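## Task

On the rack's front face there are 12 drive blanks in 3 rows of 4. Push every blank that protrudes fully home so it latches, but do not touch the one in the top row, second from the left when viewed from the front. The rack is loose: tipping it more than a little fails the task, and it must finish in its original place.

## Robot and tools

Robot: two arms, left_arm and right_arm, each with a two-finger parallel gripper and a wrist camera. Their bases stand near (-0.003, +0.354, 0) for left_arm and (-0.004, -0.263, 0) for right_arm, in metres. A fixed camera stand sits behind the arms. Cameras: cam_low (fixed), cam_left_wrist and cam_right_wrist, all 672x504.

Frame: one scene frame is used for everything. Its origin is at table height, halfway between the arms. +z points up, +x points out over the table, and +y points toward left_arm. The names left and right do not match image sides. Each gripper's fingers point along its own +z axis and close along its y axis. The reported end_effector_position is the point between the finger pads, about 1 cm short of the tips. Reported positions can be off by a few centimetres at long reach.

Row format, shared by execute_actions and move: 14 numbers, each between -1 and 1. The first 7 are left_arm: dx, dy, dz, rx, ry, rz, opening. The next 7 are the same for right_arm. Always send all 14, even if only one arm moves. dx, dy and dz are offsets along the scene axes, where 1.0 = 0.6 m. rx, ry and rz form a single rotation vector, where 1.0 = 180 degrees, turning about the hand's position. All offsets are measured from that arm's Hand target as it stood when the action or move began, not from the previous row. Sending the same offset again therefore moves the arm further. Six zeros re-request the current Hand target. Opening is absolute, not an offset: +1 is fully open (0.093 m) and -1 is closed. To keep a gripper as it is, send its current command again, because 0 also counts as a command.

execute_actions: actions is a list of actions. Each action is up to 15 rows, one per 1/30 s step. If an action has fewer rows, its last row repeats until 15 steps are done. cameras chooses which images come back. If you pass an empty actions list, you get the state and all images.

move: target is either a single 14-number row or a list of up to 15 rows. Every row is an offset from the same starting Hand targets. Paths are straight lines and all arms arrive together. They take at least 0.5 s and are cut off at 10 s. The optional arguments are:
- speed: m/s, 0.002 to 2.9, default 0.25.
- blend: corner rounding, in m.
- opening_speed: rate of finger travel per second on the -1..1 scale, minimum 0.2.
- grip_force: per-pad limit in N, from 10 to 50.
- blocking: false returns early while the move keeps running.
- cameras.
Paths do not steer around obstacles or the other arm. Faster moves strike harder. A target set further beyond the contact point presses harder.

Other tools:
- wait (seconds, 0 to 10) runs the scene while each arm holds its last command.
- stop brakes a running move.
- zoom_image (camera, region [x0,y0,x1,y1] in pixels, at most 504 on each side) enlarges part of the latest image.
- read_manual returns licence texts only.
- finished_scene(scene) ends the scene for good.

Results:
- Each arm's end_effector_position and end_effector_quat_wxyz.
- Hand target: the last commanded pose after clipping. Your next offsets start from it.
- grip_measured: +1 open, about -0.94 when the pads meet, rising roughly 0.0208 per mm of object width.
- Joint positions, ending with the finger gap in m.
- Joint torques.
- Joint velocities: within noise means the arm is at rest.
- Tool commands.
- For a move, a move: line with the outcome (done, off_target, moving, held, fault) and any limits (paced, held).
The gripper often stops short of its Hand target. If it does, send the remaining distance as an offset. An arm blocked by contact keeps pushing until you command it back past its current position. Orientation commands are clipped to within 40 degrees of the measured orientation.

Suggested approach: first take an empty call to view the rack. Find which blanks protrude and which one must be left alone. Close the gripper so the closed fingertips, pointing in the push direction, can serve as the pusher. Align with a blank a few centimetres in front of it, then push slowly (around 0.03 to 0.05 m/s) just far enough to seat it. Back away straight before moving to the next blank. Check the camera images and the rack position now and then. The rack is free-standing, so push low and near its centre of mass, never high up with force. If it starts to slide or tilt, pull back at once. If needed, brace the rack with the other arm, pressing gently against its far side or a stable surface.

Things to avoid:
- Fast moves or hard impacts.
- Tipping or shifting the rack, or knowing anything off the table.
- Letting the two grippers or wrist cameras touch each other.
- Paths close to an arm's own base.
- Holding an arm fully stretched or pressing into an unreachable target, since that overheats motors. A MOTOR HOT line is a warning; an over-temperature fault folds that arm away.

Each tool is called in YAML: its name, and indented under it one key for each argument.

## Session

execute_actions:
  actions: []

Scene clock: 0.00 s.
left_arm: end_effector_position=(+0.3752, +0.3916, +0.0731) grip_measured=+1.000 end_effector_quat_wxyz=(+0.540, -0.099, +0.825, +0.133) | right_arm: end_effector_position=(+0.3823, -0.2530, +0.0676) grip_measured=+1.000 end_effector_quat_wxyz=(+0.545, +0.000, +0.835, -0.073)
Joint positions: left_arm=[-0.084 1.59 0.37 0.793 -0.404 -0.055 0.093] | right_arm=[0.103 1.619 0.372 0.828 0.242 -0.027 0.093]
Joint velocities: within noise
Joint torques (N m): no reading
Heat: left arm: 28 °C; right arm: 30 °C.
Hand target: left_arm +0.3758, +0.3914, +0.0738; +0.539, -0.099, +0.826, +0.133 | right_arm +0.3870, -0.2524, +0.0779; +0.559, +0.003, +0.826, -0.071
Tool commands: left_gripper/opening=+1.0 right_gripper/opening=+1.0

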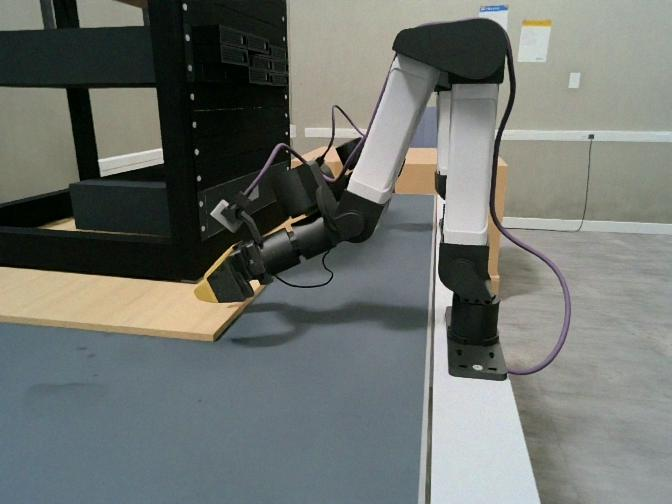

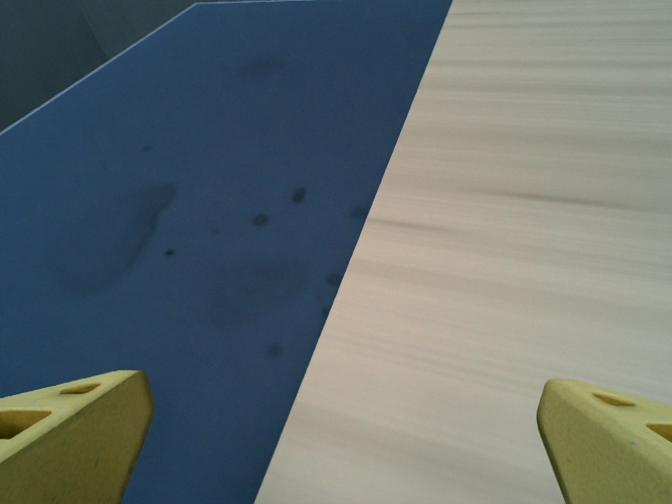

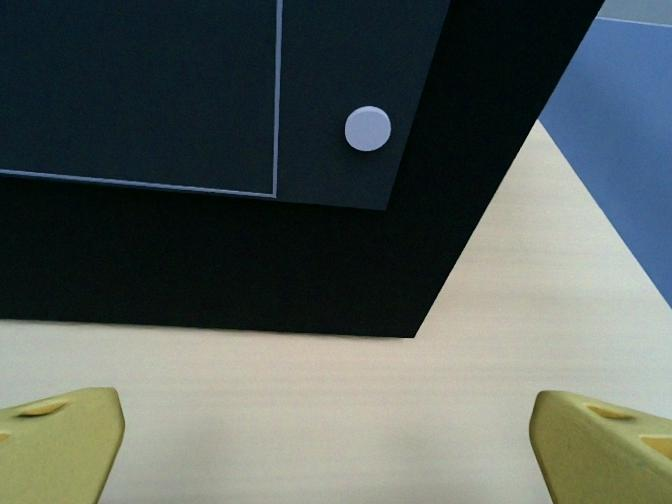

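zoom_image:
  camera: "cam_low"
  region: [150, 0, 330, 140]

Scaled by 2.800 from the camera's 672x504 image, which has a finer 960x720 frame.

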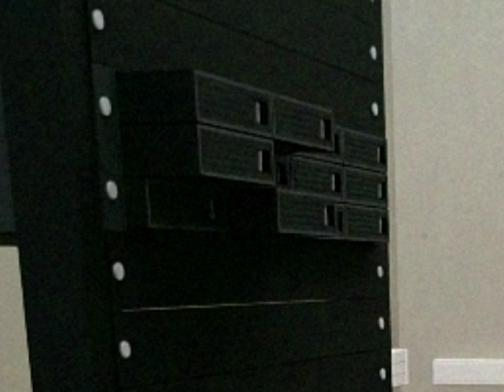

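move:
  target: [-0.26,-0.285,0.543,-0.002,-0.213,-0.108,-1,-0.278,0.22,0.537,0.027,-0.205,0.038,-1]
  cameras: ["all"]

Scene clock: 17.50 s.
left_arm: end_effector_position=(+0.2198, +0.2208, +0.3998) grip_measured=-0.982 end_effector_quat_wxyz=(+0.794, +0.004, +0.608, +0.000) | right_arm: end_effector_position=(+0.2215, -0.1186, +0.3915) grip_measured=-0.987 end_effector_quat_wxyz=(+0.790, -0.013, +0.613, -0.007)
Joint positions: left_arm=[-1.153 0.776 0.605 0.745 -1.069 0.521 0] | right_arm=[1.128 0.823 0.597 0.78 1.079 -0.53 0]
Joint torques (N m): left_arm=[-0.51 0.08 6.91 1.22 0.23 -0.01] | right_arm=[0.54 -0.25 8.05 1.72 -0.25 -0.04]
Heat: left arm: 32 °C; right arm: 34 °C.
Hand target: left_arm +0.2197, +0.2204, +0.3996; +0.793, -0.001, +0.609, +0.000 | right_arm +0.2202, -0.1204, +0.4001; +0.794, +0.000, +0.608, +0.001
Off the commanded pose: left_arm 0.000 m, 0 deg | right_arm 0.009 m, 2 deg.
move: done
camera_calibration:
cam_left_wrist: T_world_to_cam=[[0.015602, -0.99974, 0.0166541, 0.212487], [-0.176442, -0.0191475, -0.984125, 0.472902], [0.984187, 0.0124158, -0.176695, -0.0640258], [0, 0, 0, 1]] pos_world=[0.143138, 0.222281, 0.450543]
cam_right_wrist: T_world_to_cam=[[-0.00485652, -0.998334, 0.0574992, -0.142127], [-0.172749, -0.0557978, -0.983384, 0.456571], [0.984954, -0.0147088, -0.17219, -0.0685953], [0, 0, 0, 1]] pos_world=[0.145745, -0.117423, 0.445346]

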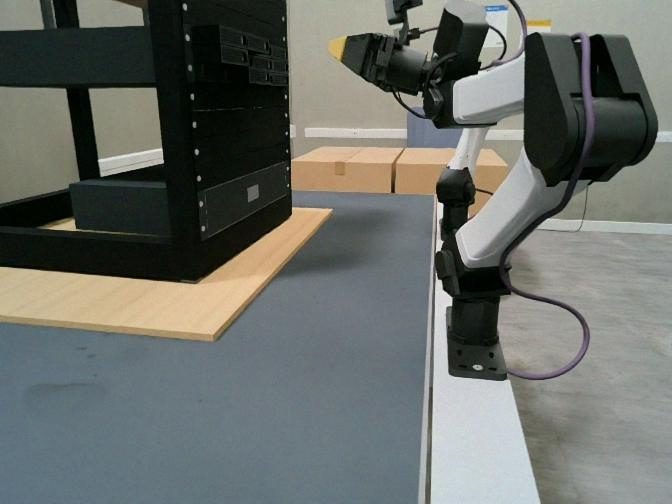

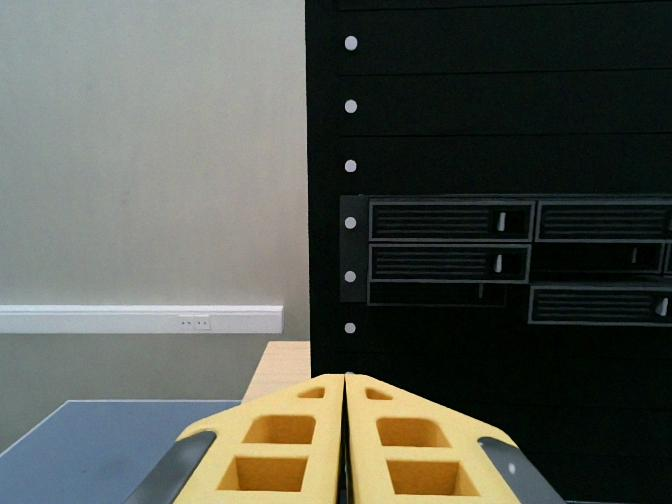

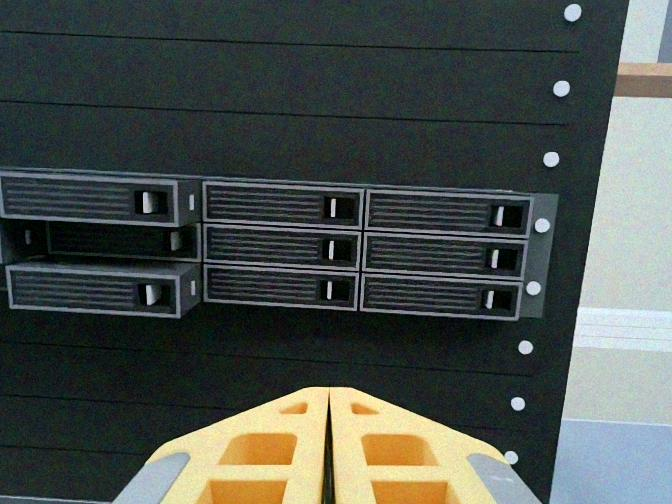

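zoom_image:
  camera: "cam_right_wrist"
  region: [0, 150, 300, 350]

zoom_image:
  camera: "cam_right_wrist"
  region: [300, 150, 600, 350]

zoom_image:
  camera: "cam_left_wrist"
  region: [330, 170, 672, 350]

zoom_image:
  camera: "cam_low"
  region: [180, 10, 300, 100]

Scaled by 1.680 from the camera's 672x504 image, which has a finer 960x720 frame.

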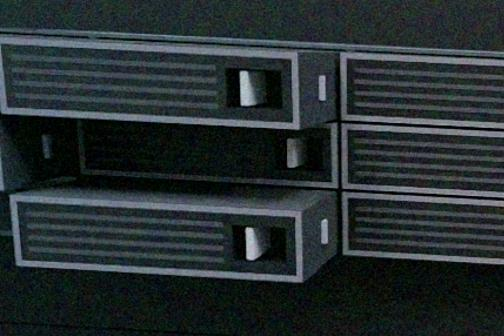

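Scaled by 1.680 from the camera's 672x504 image, which has a finer 960x720 frame.

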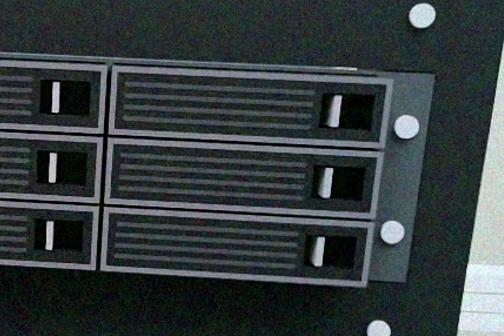

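Scaled by 1.474 from the camera's 672x504 image, which has a finer 960x720 frame.

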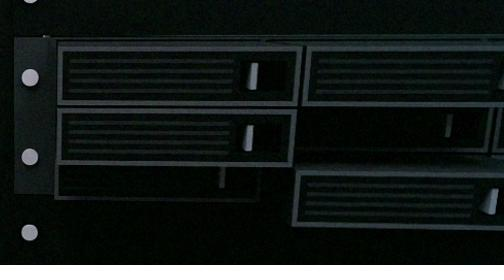

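Scaled by 4.200 from the camera's 672x504 image, which has a finer 960x720 frame.

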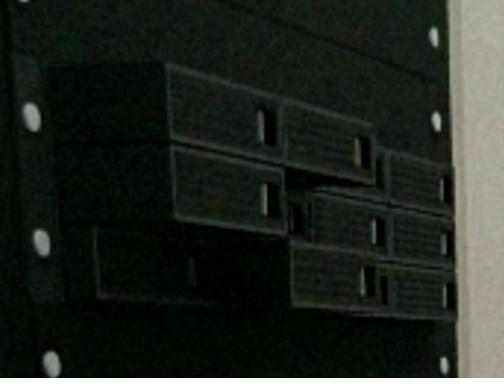

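move:
  target: [0,0.2,0,0,0,-0.167,-1,0,-0.3,0,0,0,0.167,-1]
  cameras: ["all"]

zoom_image:
  camera: "cam_left_wrist"
  region: [250, 120, 670, 370]

zoom_image:
  camera: "cam_right_wrist"
  region: [0, 120, 420, 370]

Scene clock: 40.73 s.
left_arm: end_effector_position=(+0.2169, +0.3394, +0.4060) grip_measured=-0.982 end_effector_quat_wxyz=(+0.771, +0.157, +0.584, -0.199) | right_arm: end_effector_position=(+0.2246, -0.3070, +0.3972) grip_measured=-0.987 end_effector_quat_wxyz=(+0.756, -0.126, +0.605, +0.216)
Joint positions: left_arm=[0.685 0.574 0.566 0.675 1.12 -0.606 0] | right_arm=[-0.988 0.931 0.557 1.465 -1.3 1.149 0]
Joint torques (N m): left_arm=[-0.16 2.02 5.33 1.09 -0.3 -0.08] | right_arm=[0.69 -0.32 4.98 1.51 0.71 0.11]
Heat: left arm: 33 °C; right arm: 36 °C.
Hand target: left_arm +0.2197, +0.3404, +0.3997; +0.766, +0.157, +0.588, -0.206 | right_arm +0.2202, -0.3004, +0.4001; +0.767, -0.158, +0.587, +0.207
Off the commanded pose: left_arm 0.007 m, 1 deg | right_arm 0.008 m, 4 deg.
joint sent to its limit (right arm) — joint 4 (wrist pitch), upper limit. The joint targets still meet the commanded pose.
move: off_target (right_arm)
camera_calibration:
cam_left_wrist: T_world_to_cam=[[-0.472611, -0.881184, 0.0123881, 0.398409], [-0.153633, 0.0685408, -0.985748, 0.446727], [0.867777, -0.467778, -0.167772, 0.123005], [0, 0, 0, 1]] pos_world=[0.150183, 0.377992, 0.456062]
cam_right_wrist: T_world_to_cam=[[0.471574, -0.880784, -0.0428794, -0.361481], [-0.182888, -0.0501187, -0.981855, 0.455567], [0.862653, 0.470859, -0.184719, 0.108185], [0, 0, 0, 1]] pos_world=[0.160457, -0.346494, 0.451785]

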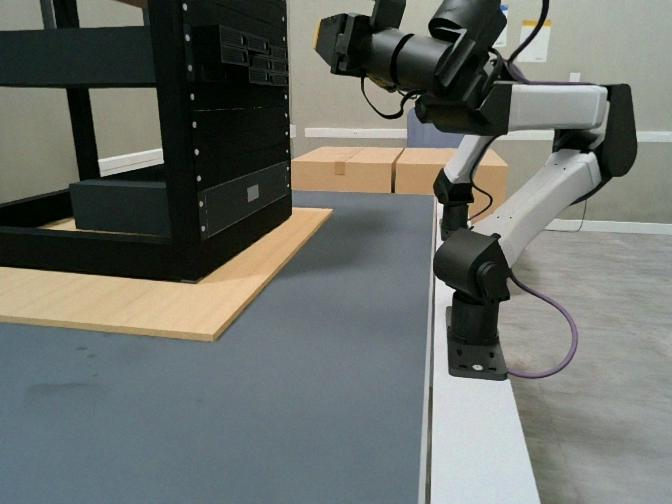

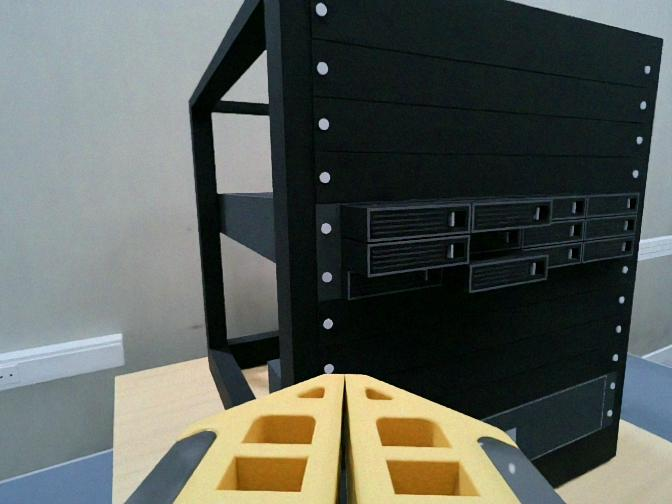

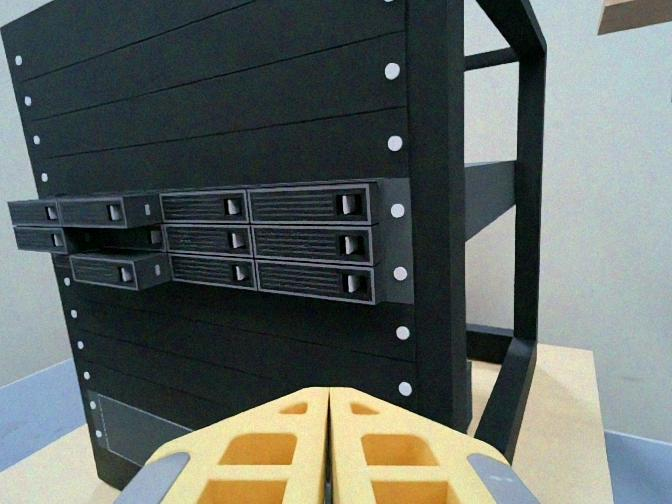

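Scaled by 1.200 from the camera's 672x504 image, which has a finer 960x720 frame.

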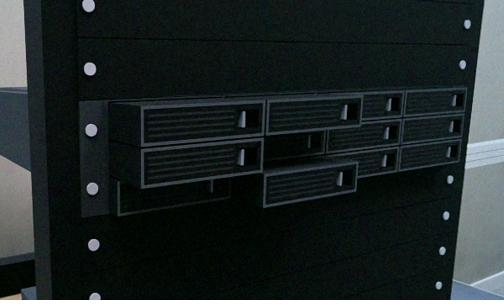

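Scaled by 1.200 from the camera's 672x504 image, which has a finer 960x720 frame.

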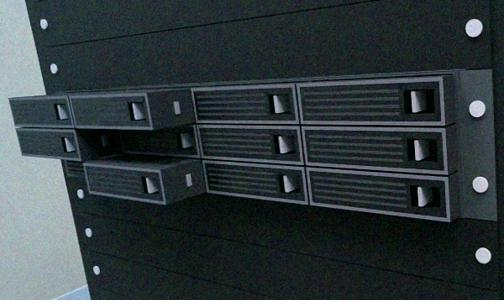

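move:
  target: [0.2505,-0.3307,0.0405,0.0225,0.082,0.1667,-1,0,0,0,0,0,0,-1]
  cameras: ["all"]

zoom_image:
  camera: "cam_left_wrist"
  region: [150, 150, 500, 450]

Scene clock: 58.60 s.
left_arm: end_effector_position=(+0.3678, +0.1442, +0.4217) grip_measured=-0.982 end_effector_quat_wxyz=(+0.708, +0.006, +0.706, +0.001) | right_arm: end_effector_position=(+0.2246, -0.3070, +0.3972) grip_measured=-0.987 end_effector_quat_wxyz=(+0.756, -0.126, +0.605, +0.217)
Joint positions: left_arm=[-0.809 1.378 1.331 0.05 -0.796 0.013 0] | right_arm=[-0.988 0.931 0.557 1.465 -1.3 1.15 0]
Joint torques (N m): left_arm=[-0.35 -4.37 9.4 1.58 -0.13 -0.18] | right_arm=[0.7 -0.32 4.98 1.51 0.7 0.12]
Heat: left arm: 33 °C; right arm: 35 °C.
Hand target: left_arm +0.3700, +0.1421, +0.4240; +0.706, -0.001, +0.708, +0.001 | right_arm +0.2202, -0.3004, +0.4001; +0.767, -0.158, +0.587, +0.207
Off the commanded pose: left_arm 0.004 m, 1 deg | right_arm 0.008 m, 5 deg.
joint sent to its limit (right arm) — joint 4 (wrist pitch), upper limit. The joint targets still meet the commanded pose.
move: off_target (right_arm)
camera_calibration:
cam_left_wrist: T_world_to_cam=[[0.0194829, -0.999795, 0.00547833, 0.136594], [-0.42504, -0.0132421, -0.905078, 0.576389], [0.904965, 0.0153051, -0.425211, -0.0714305], [0, 0, 0, 1]] pos_world=[0.306969, 0.145292, 0.490555]
cam_right_wrist: T_world_to_cam=[[0.471716, -0.880672, -0.0436006, -0.361275], [-0.183209, -0.0495238, -0.981826, 0.455825], [0.862507, 0.471131, -0.184708, 0.108258], [0, 0, 0, 1]] pos_world=[0.160557, -0.346595, 0.451785]

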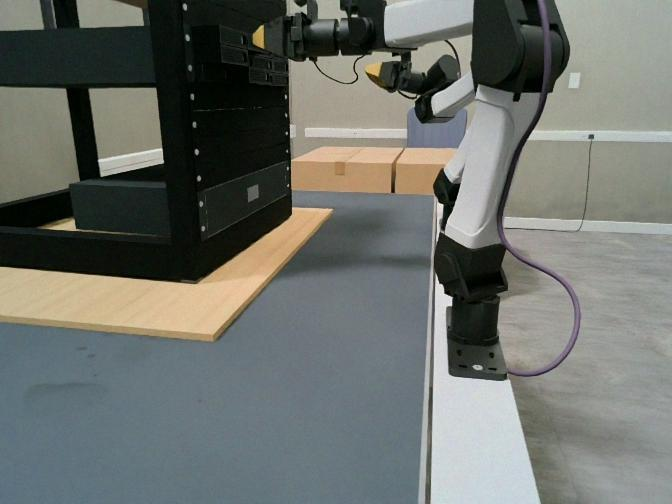

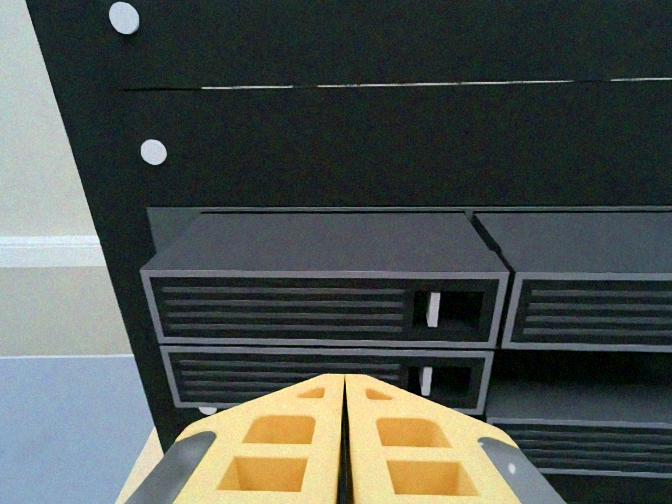

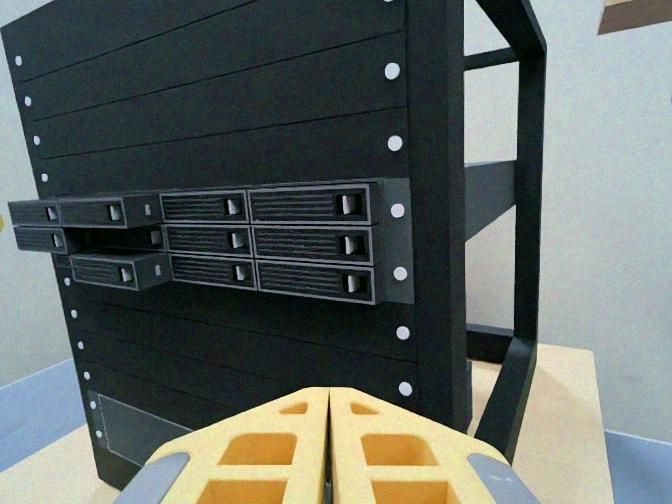

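Scaled by 1.440 from the camera's 672x504 image, which has a finer 960x720 frame.

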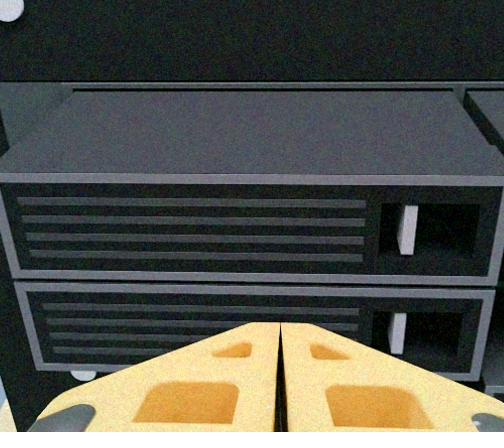

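move:
  target: [0.1167,0,-0.002,0,0,0,-1,0,0,0,0,0,0,-1]
  speed: 0.06
  cameras: ["cam_low","cam_left_wrist","cam_right_wrist"]

zoom_image:
  camera: "cam_right_wrist"
  region: [0, 120, 420, 370]

Scene clock: 64.33 s.
left_arm: end_effector_position=(+0.4332, +0.1466, +0.4202) grip_measured=-0.982 end_effector_quat_wxyz=(+0.704, +0.001, +0.710, +0.012) | right_arm: end_effector_position=(+0.2246, -0.3070, +0.3972) grip_measured=-0.987 end_effector_quat_wxyz=(+0.756, -0.126, +0.605, +0.217)
Joint positions: left_arm=[-0.673 1.563 1.503 0.05 -0.68 0.011 0] | right_arm=[-0.988 0.931 0.557 1.465 -1.3 1.15 0]
Joint torques (N m): left_arm=[0.4 -5.46 9.58 1.8 0.21 -0.17] | right_arm=[0.69 -0.34 4.97 1.51 0.7 0.11]
Heat: left arm: 34 °C; right arm: 35 °C.
Hand target: left_arm +0.4400, +0.1419, +0.4227; +0.706, -0.001, +0.708, +0.001 | right_arm +0.2202, -0.3004, +0.4001; +0.767, -0.158, +0.587, +0.207
Off the commanded pose: left_arm 0.009 m, 1 deg | right_arm 0.008 m, 5 deg.
joint sent to its limit (right arm) — joint 4 (wrist pitch), upper limit. The joint targets still meet the commanded pose.
move: off_target (right_arm)
camera_calibration:
cam_left_wrist: T_world_to_cam=[[0.0400305, -0.999194, -0.00312819, 0.132321], [-0.434737, -0.0145978, -0.900439, 0.605196], [0.899667, 0.037405, -0.43497, -0.128099], [0, 0, 0, 1]] pos_world=[0.373051, 0.14584, 0.489637]
cam_right_wrist: T_world_to_cam=[[0.471716, -0.880672, -0.0436006, -0.361275], [-0.183209, -0.0495238, -0.981826, 0.455825], [0.862507, 0.471131, -0.184708, 0.108258], [0, 0, 0, 1]] pos_world=[0.160557, -0.346595, 0.451785]

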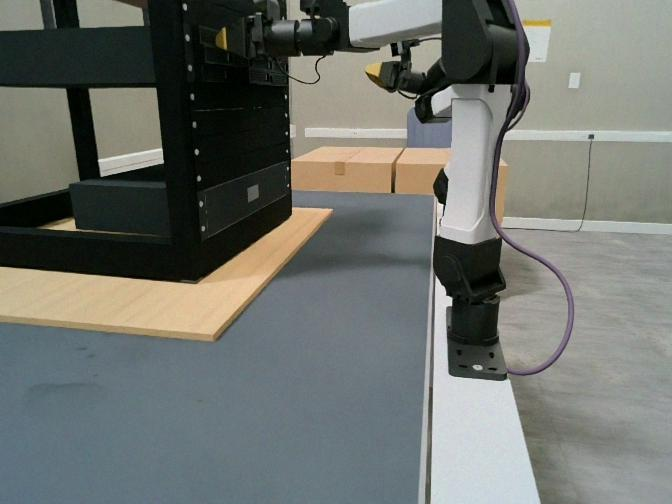

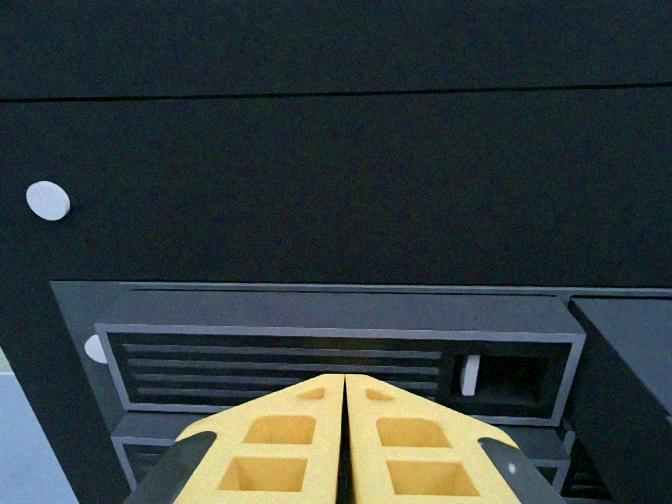

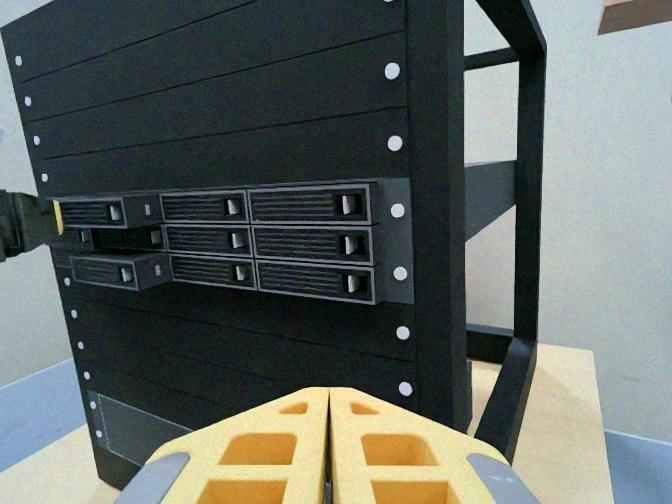

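Scaled by 1.200 from the camera's 672x504 image, which has a finer 960x720 frame.

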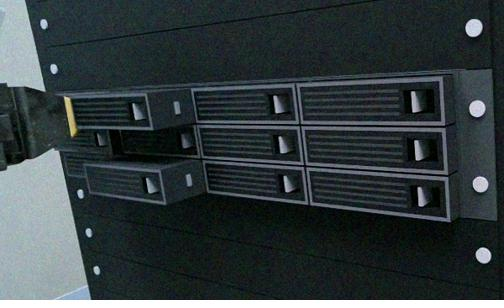

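move:
  target: [0.03,0,0.006,0,0,0,-1,0,0,0,0,0,0,-1]
  speed: 0.06
  cameras: ["cam_left_wrist","cam_right_wrist"]

zoom_image:
  camera: "cam_right_wrist"
  region: [0, 150, 210, 300]

Scene clock: 67.47 s.
left_arm: end_effector_position=(+0.4350, +0.1463, +0.4207) grip_measured=-0.982 end_effector_quat_wxyz=(+0.692, +0.010, +0.721, +0.021) | right_arm: end_effector_position=(+0.2246, -0.3070, +0.3972) grip_measured=-0.987 end_effector_quat_wxyz=(+0.756, -0.126, +0.605, +0.217)
Joint positions: left_arm=[-0.671 1.578 1.554 -0.028 -0.68 0.011 0] | right_arm=[-0.988 0.931 0.557 1.465 -1.3 1.15 0]
Joint torques (N m): left_arm=[2.84 -2.78 10.35 2.39 0.54 -0.16] | right_arm=[0.69 -0.32 4.98 1.51 0.71 0.11]
Heat: left arm: 35 °C; right arm: 35 °C.
Hand target: left_arm +0.4581, +0.1419, +0.4263; +0.706, +0.000, +0.708, +0.001 | right_arm +0.2202, -0.3004, +0.4001; +0.767, -0.158, +0.587, +0.207
Off the commanded pose: left_arm 0.024 m, 3 deg | right_arm 0.008 m, 5 deg.
joint sent to its limit (right arm) — joint 4 (wrist pitch), upper limit. The joint targets still meet the commanded pose.
move: off_target (left_arm, right_arm)
camera_calibration:
cam_left_wrist: T_world_to_cam=[[0.0414573, -0.998708, -0.0294014, 0.14223], [-0.463676, 0.00683509, -0.885979, 0.609893], [0.885035, 0.050363, -0.462793, -0.113329], [0, 0, 0, 1]] pos_world=[0.377196, 0.143585, 0.492086]
cam_right_wrist: T_world_to_cam=[[0.471716, -0.880672, -0.0436006, -0.361275], [-0.183209, -0.0495238, -0.981826, 0.455825], [0.862507, 0.471131, -0.184708, 0.108258], [0, 0, 0, 1]] pos_world=[0.160557, -0.346595, 0.451785]
Images, in order (width x height): cam_left_wrist 672x504, cam_right_wrist 672x504.

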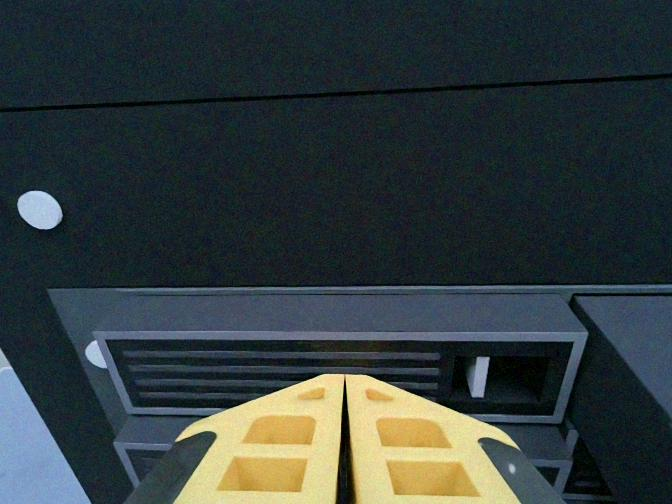

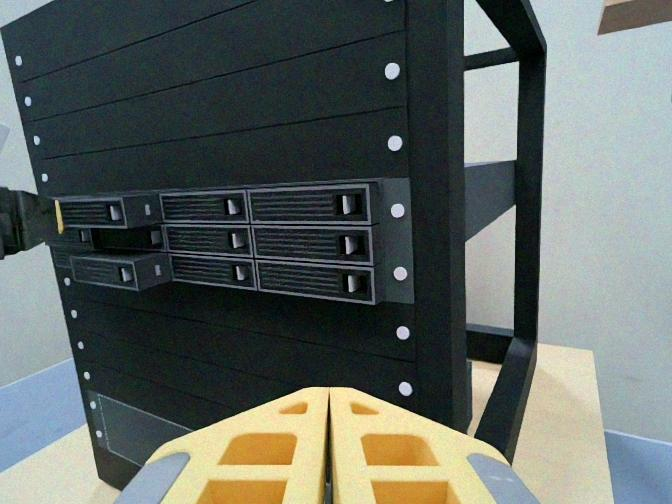

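Scaled by 2.400 from the camera's 672x504 image, which has a finer 960x720 frame.

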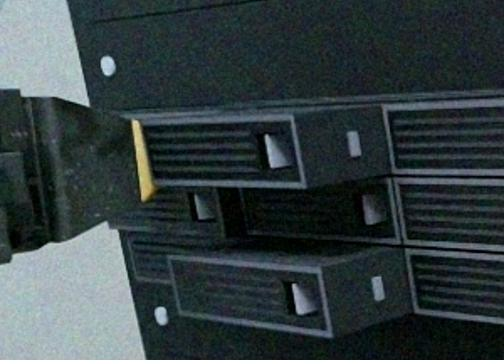

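move:
  target: [-0.32,0,0,0,0,0,-1,0,0,0,0,0,0,-1]
  speed: 0.15
  cameras: ["all"]

zoom_image:
  camera: "cam_low"
  region: [180, 10, 300, 100]

zoom_image:
  camera: "cam_right_wrist"
  region: [0, 150, 210, 300]

Scene clock: 73.30 s.
left_arm: end_effector_position=(+0.2688, +0.1378, +0.4300) grip_measured=-0.982 end_effector_quat_wxyz=(+0.709, +0.001, +0.705, -0.002) | right_arm: end_effector_position=(+0.2246, -0.3070, +0.3972) grip_measured=-0.987 end_effector_quat_wxyz=(+0.756, -0.126, +0.605, +0.217)
Joint positions: left_arm=[-1.132 1.193 1.232 -0.029 -1.12 0.008 0] | right_arm=[-0.988 0.931 0.557 1.465 -1.3 1.15 0]
Joint torques (N m): left_arm=[-0.47 -5.07 5.74 1.36 -0.16 -0.17] | right_arm=[0.69 -0.32 4.98 1.51 0.71 0.12]
Heat: left arm: 36 °C; right arm: 34 °C.
Hand target: left_arm +0.2660, +0.1420, +0.4264; +0.706, -0.001, +0.708, +0.001 | right_arm +0.2202, -0.3004, +0.4001; +0.767, -0.158, +0.587, +0.207
Off the commanded pose: left_arm 0.006 m, 1 deg | right_arm 0.008 m, 5 deg.
joint sent to its limit (right arm) — joint 4 (wrist pitch), upper limit. The joint targets still meet the commanded pose.
move: off_target (right_arm)
camera_calibration:
cam_left_wrist: T_world_to_cam=[[0.020487, -0.999648, 0.0168636, 0.126862], [-0.422992, -0.0239496, -0.905817, 0.542881], [0.905902, 0.0114243, -0.423334, 0.0213735], [0, 0, 0, 1]] pos_world=[0.207673, 0.139575, 0.498659]
cam_right_wrist: T_world_to_cam=[[0.471716, -0.880672, -0.0436006, -0.361275], [-0.183209, -0.0495238, -0.981826, 0.455825], [0.862507, 0.471131, -0.184708, 0.108258], [0, 0, 0, 1]] pos_world=[0.160557, -0.346595, 0.451785]

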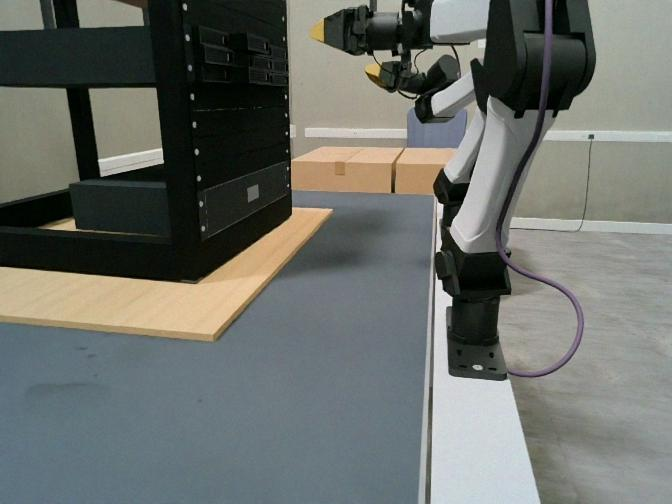

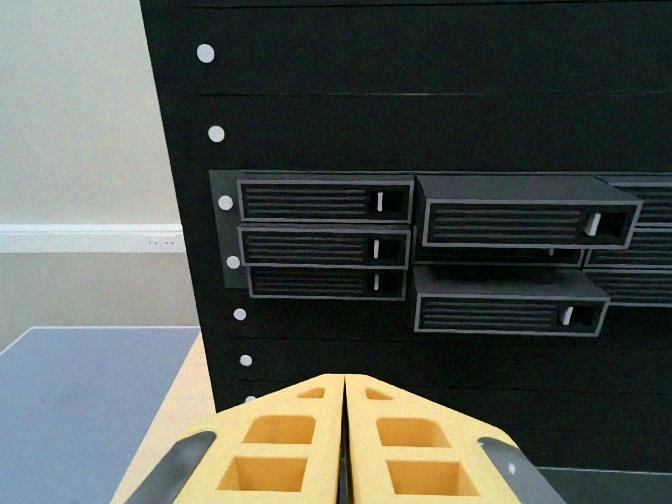

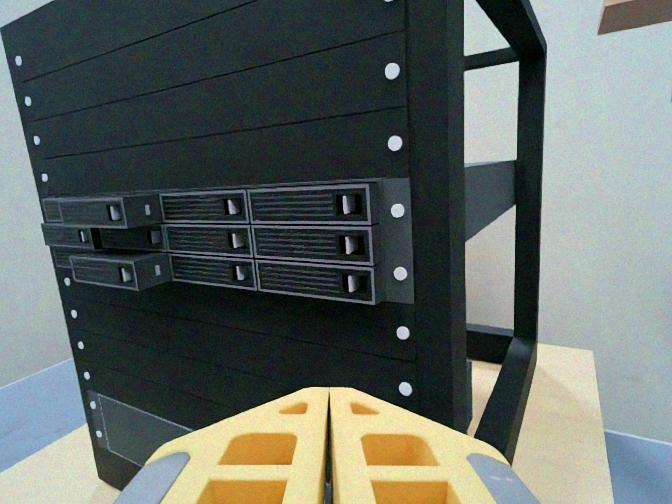

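Scaled by 4.200 from the camera's 672x504 image, which has a finer 960x720 frame.

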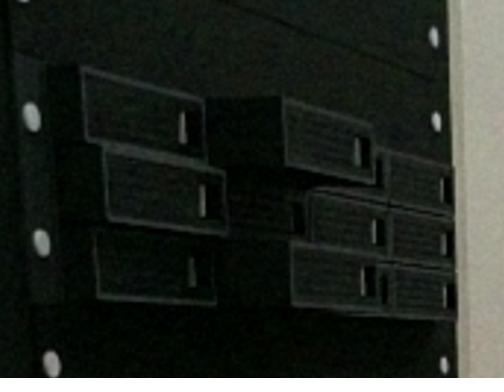

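Scaled by 2.400 from the camera's 672x504 image, which has a finer 960x720 frame.

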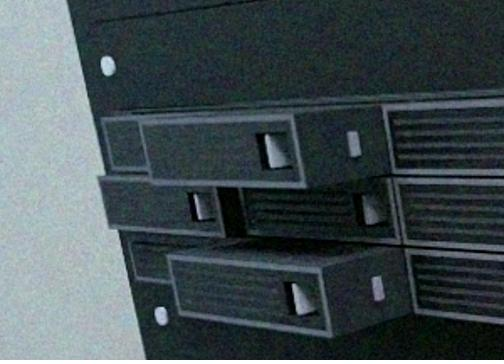

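move:
  target:
    - [0.2317,0.005,-0.06,0,0,0,-1,0,0,0,0,0,0,-1]
    - [0.32,-0.003,-0.06,0,0,0,-1,0,0,0,0,0,0,-1]
  speed: [0.2,0.05]
  blend: [0.01,0]
  cameras: ["cam_low","cam_left_wrist"]

move:
  target: [-0.32,0,0,0,0,0,-1,0,0,0,0,0,0,-1]
  speed: 0.2
  cameras: ["all"]

zoom_image:
  camera: "cam_low"
  region: [180, 10, 300, 100]

Scene clock: 91.23 s.
left_arm: end_effector_position=(+0.4353, +0.1471, +0.3857) grip_measured=-0.982 end_effector_quat_wxyz=(+0.694, +0.003, +0.720, +0.020) | right_arm: end_effector_position=(+0.2246, -0.3070, +0.3972) grip_measured=-0.987 end_effector_quat_wxyz=(+0.756, -0.126, +0.605, +0.217)
Joint positions: left_arm=[-0.672 1.56 1.39 0.124 -0.689 0.004 0] | right_arm=[-0.988 0.931 0.557 1.465 -1.3 1.15 0]
Joint torques (N m): left_arm=[2.56 -2.39 10.99 2.31 0.6 -0.08] | right_arm=[0.69 -0.32 4.98 1.51 0.71 0.11]
Heat: left arm: 35 °C; right arm: 34 °C.
Hand target: left_arm +0.4580, +0.1402, +0.3904; +0.706, -0.001, +0.708, +0.001 | right_arm +0.2202, -0.3004, +0.4001; +0.767, -0.158, +0.587, +0.207
Off the commanded pose: left_arm 0.024 m, 3 deg | right_arm 0.008 m, 5 deg.
joint sent to its limit (right arm) — joint 4 (wrist pitch), upper limit. The joint targets still meet the commanded pose.
move: off_target (left_arm, right_arm)
camera_calibration:
cam_left_wrist: T_world_to_cam=[[0.0498694, -0.998589, -0.018259, 0.13401], [-0.458742, -0.00666261, -0.888545, 0.57984], [0.887169, 0.0526873, -0.458427, -0.132772], [0, 0, 0, 1]] pos_world=[0.377105, 0.14468, 0.456794]
Images, in order (width x height): cam_low 672x504, cam_left_wrist 672x504.

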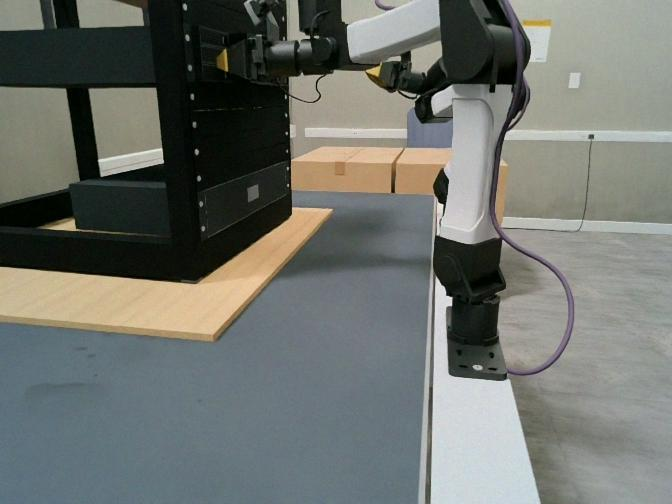

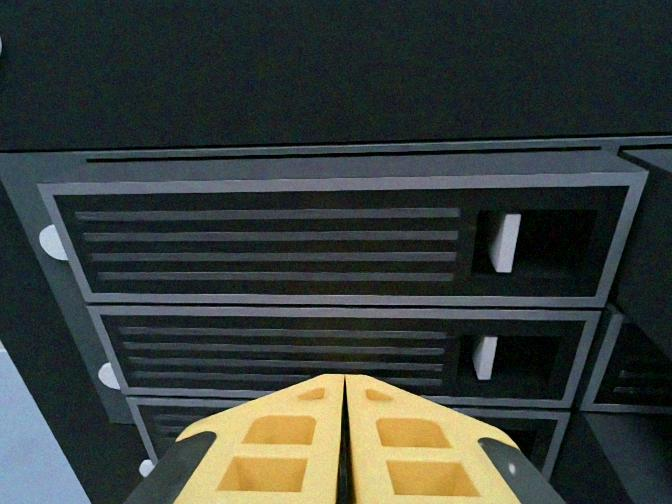

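Scene clock: 93.03 s.
left_arm: end_effector_position=(+0.2688, +0.1360, +0.3939) grip_measured=-0.982 end_effector_quat_wxyz=(+0.709, +0.000, +0.706, -0.003) | right_arm: end_effector_position=(+0.2246, -0.3070, +0.3972) grip_measured=-0.987 end_effector_quat_wxyz=(+0.756, -0.126, +0.605, +0.217)
Joint positions: left_arm=[-1.135 1.17 1.073 0.107 -1.123 0.004 0] | right_arm=[-0.988 0.931 0.557 1.465 -1.3 1.15 0]
Joint torques (N m): left_arm=[-0.46 -5.12 5.87 1.36 -0.13 -0.11] | right_arm=[0.7 -0.34 4.97 1.51 0.71 0.12]
Heat: left arm: 35 °C; right arm: 34 °C.
Hand target: left_arm +0.2661, +0.1402, +0.3903; +0.706, -0.001, +0.708, +0.001 | right_arm +0.2202, -0.3004, +0.4001; +0.767, -0.158, +0.587, +0.207
Off the commanded pose: left_arm 0.006 m, 1 deg | right_arm 0.008 m, 5 deg.
joint sent to its limit (right arm) — joint 4 (wrist pitch), upper limit. The joint targets still meet the commanded pose.
move: off_target (right_arm)
camera_calibration:
cam_left_wrist: T_world_to_cam=[[0.0208895, -0.999566, 0.0207558, 0.123967], [-0.423284, -0.0276501, -0.905575, 0.510734], [0.905756, 0.0101314, -0.423678, 0.00642913], [0, 0, 0, 1]] pos_world=[0.207773, 0.13797, 0.462659]
cam_right_wrist: T_world_to_cam=[[0.471716, -0.880672, -0.0436006, -0.361275], [-0.183209, -0.0495238, -0.981826, 0.455825], [0.862507, 0.471131, -0.184708, 0.108258], [0, 0, 0, 1]] pos_world=[0.160557, -0.346595, 0.451785]

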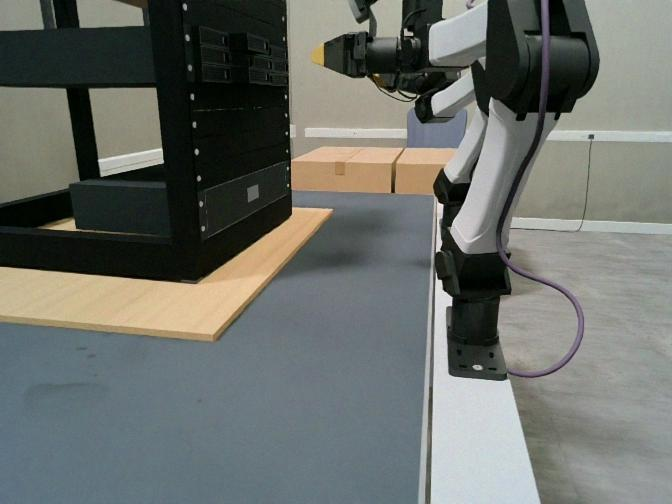

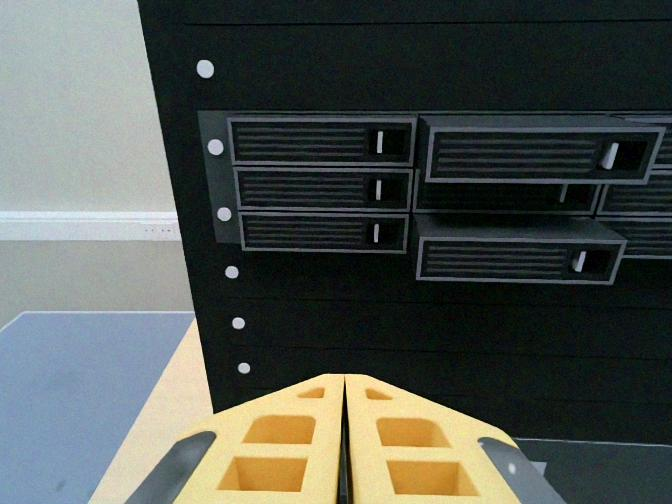

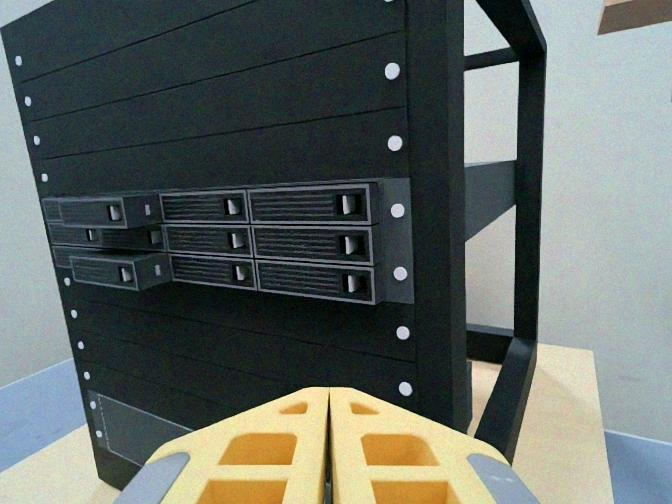

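Scaled by 4.200 from the camera's 672x504 image, which has a finer 960x720 frame.

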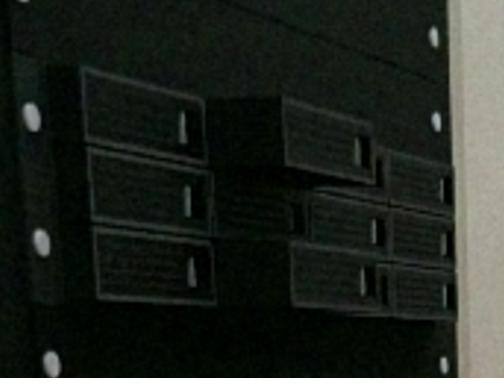

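move:
  target:
    - [0.14,-0.1637,-0.034,0,0,0,-1,0,0,0,0,0,0,-1]
    - [0.298,-0.175,-0.034,0,0,0,-1,0,0,0,0,0,0,-1]
  speed: [0.2,0.05]
  blend: [0.01,0]
  cameras: ["cam_low","cam_left_wrist"]

move:
  target: [-0.32,0.05,0,0,0,0,-1,0,0,0,0,0,0,-1]
  speed: 0.2
  cameras: ["all"]

zoom_image:
  camera: "cam_low"
  region: [180, 10, 300, 100]

Scene clock: 105.30 s.
left_arm: end_effector_position=(+0.4298, +0.0422, +0.3739) grip_measured=-0.982 end_effector_quat_wxyz=(+0.705, -0.004, +0.709, +0.010) | right_arm: end_effector_position=(+0.2246, -0.3070, +0.3972) grip_measured=-0.987 end_effector_quat_wxyz=(+0.756, -0.126, +0.605, +0.217)
Joint positions: left_arm=[-0.881 1.821 1.604 0.209 -0.894 0.004 0] | right_arm=[-0.988 0.931 0.557 1.465 -1.3 1.15 0]
Joint torques (N m): left_arm=[1.7 -6.26 10.26 1.76 0.44 -0.11] | right_arm=[0.7 -0.34 4.98 1.51 0.71 0.12]
Heat: left arm: 35 °C; right arm: 34 °C.
Hand target: left_arm +0.4449, +0.0352, +0.3699; +0.706, -0.001, +0.708, +0.001 | right_arm +0.2202, -0.3004, +0.4001; +0.767, -0.158, +0.587, +0.207
Off the commanded pose: left_arm 0.017 m, 1 deg | right_arm 0.008 m, 5 deg.
joint sent to its limit (right arm) — joint 4 (wrist pitch), upper limit. The joint targets still meet the commanded pose.
move: off_target (left_arm, right_arm)
camera_calibration:
cam_left_wrist: T_world_to_cam=[[0.0457589, -0.998935, 0.0059355, 0.0221586], [-0.430795, -0.0250939, -0.902101, 0.559925], [0.901289, 0.0387222, -0.431485, -0.143304], [0, 0, 0, 1]] pos_world=[0.369358, 0.0417347, 0.443144]
Images, in order (width x height): cam_low 672x504, cam_left_wrist 672x504.

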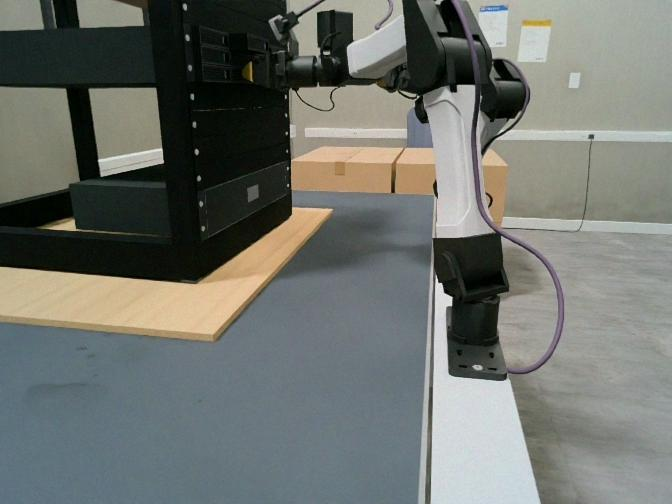

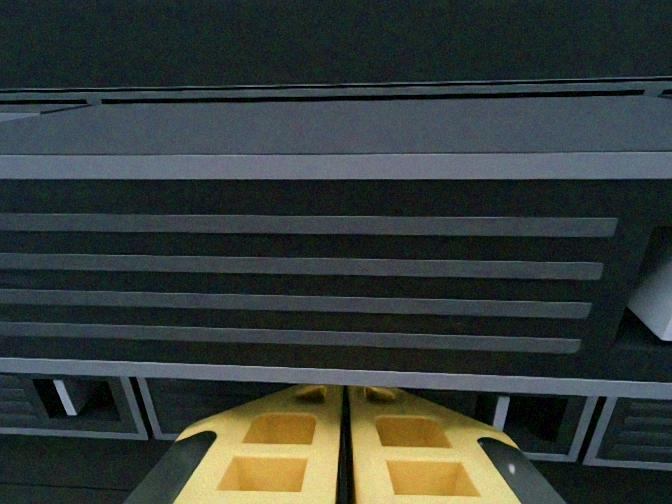

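Scene clock: 107.07 s.
left_arm: end_effector_position=(+0.2554, +0.0576, +0.3669) grip_measured=-0.982 end_effector_quat_wxyz=(+0.705, +0.010, +0.709, +0.005) | right_arm: end_effector_position=(+0.2246, -0.3070, +0.3972) grip_measured=-0.987 end_effector_quat_wxyz=(+0.756, -0.126, +0.605, +0.217)
Joint positions: left_arm=[-1.283 1.429 1.168 0.241 -1.269 0.001 0] | right_arm=[-0.988 0.931 0.557 1.465 -1.3 1.15 0]
Joint torques (N m): left_arm=[-0.27 -8.2 5.93 1.46 -0.16 -0.12] | right_arm=[0.68 -0.32 5 1.51 0.71 0.11]
Heat: left arm: 35 °C; right arm: 34 °C.
Hand target: left_arm +0.2528, +0.0651, +0.3698; +0.706, -0.001, +0.708, +0.001 | right_arm +0.2202, -0.3004, +0.4001; +0.767, -0.158, +0.587, +0.207
Off the commanded pose: left_arm 0.009 m, 1 deg | right_arm 0.008 m, 5 deg.
joint sent to its limit (right arm) — joint 4 (wrist pitch), upper limit. The joint targets still meet the commanded pose.
move: off_target (right_arm)
camera_calibration:
cam_left_wrist: T_world_to_cam=[[0.0187039, -0.999808, -0.00583092, 0.0567917], [-0.432603, -0.00283486, -0.90158, 0.477896], [0.901391, 0.0193855, -0.432573, 0.0116722], [0, 0, 0, 1]] pos_world=[0.195156, 0.0579093, 0.436241]
cam_right_wrist: T_world_to_cam=[[0.471716, -0.880672, -0.0436006, -0.361275], [-0.183209, -0.0495238, -0.981826, 0.455825], [0.862507, 0.471131, -0.184708, 0.108258], [0, 0, 0, 1]] pos_world=[0.160557, -0.346595, 0.451785]

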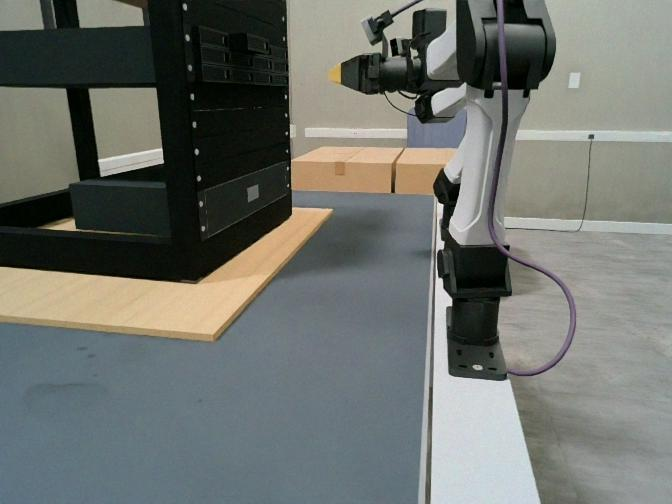

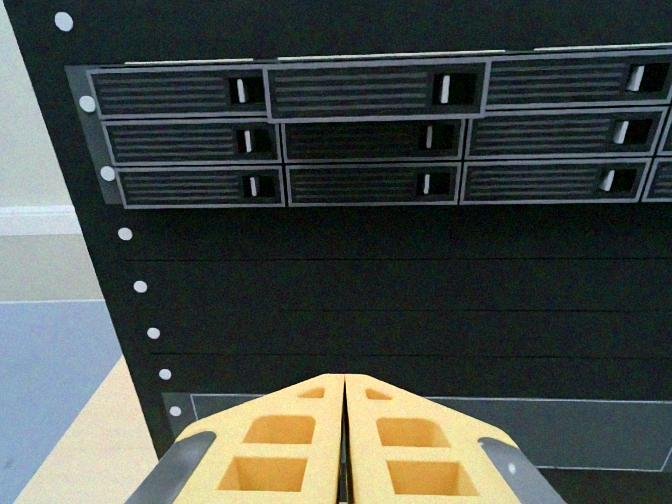

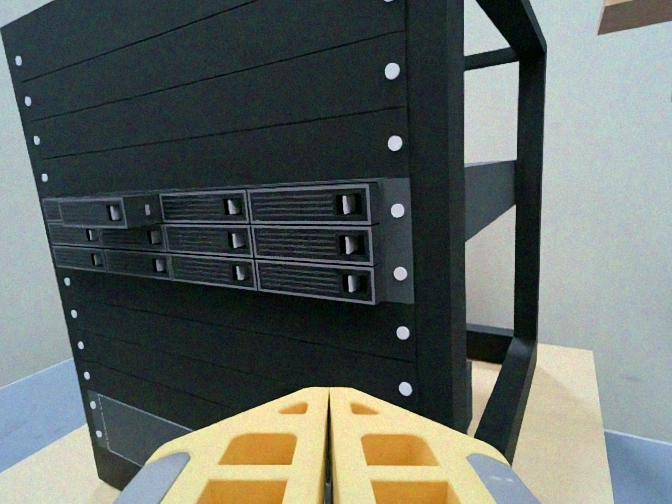

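Scaled by 4.200 from the camera's 672x504 image, which has a finer 960x720 frame.

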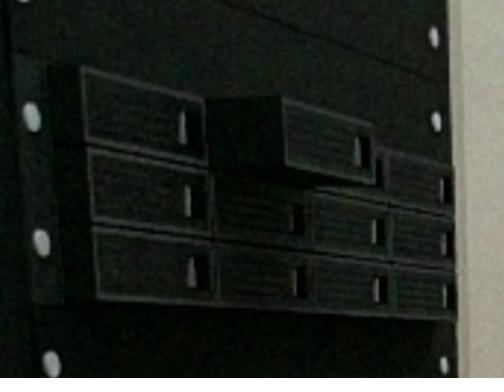

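finished_scene:
  scene: 1

The scene is finished: the task was done.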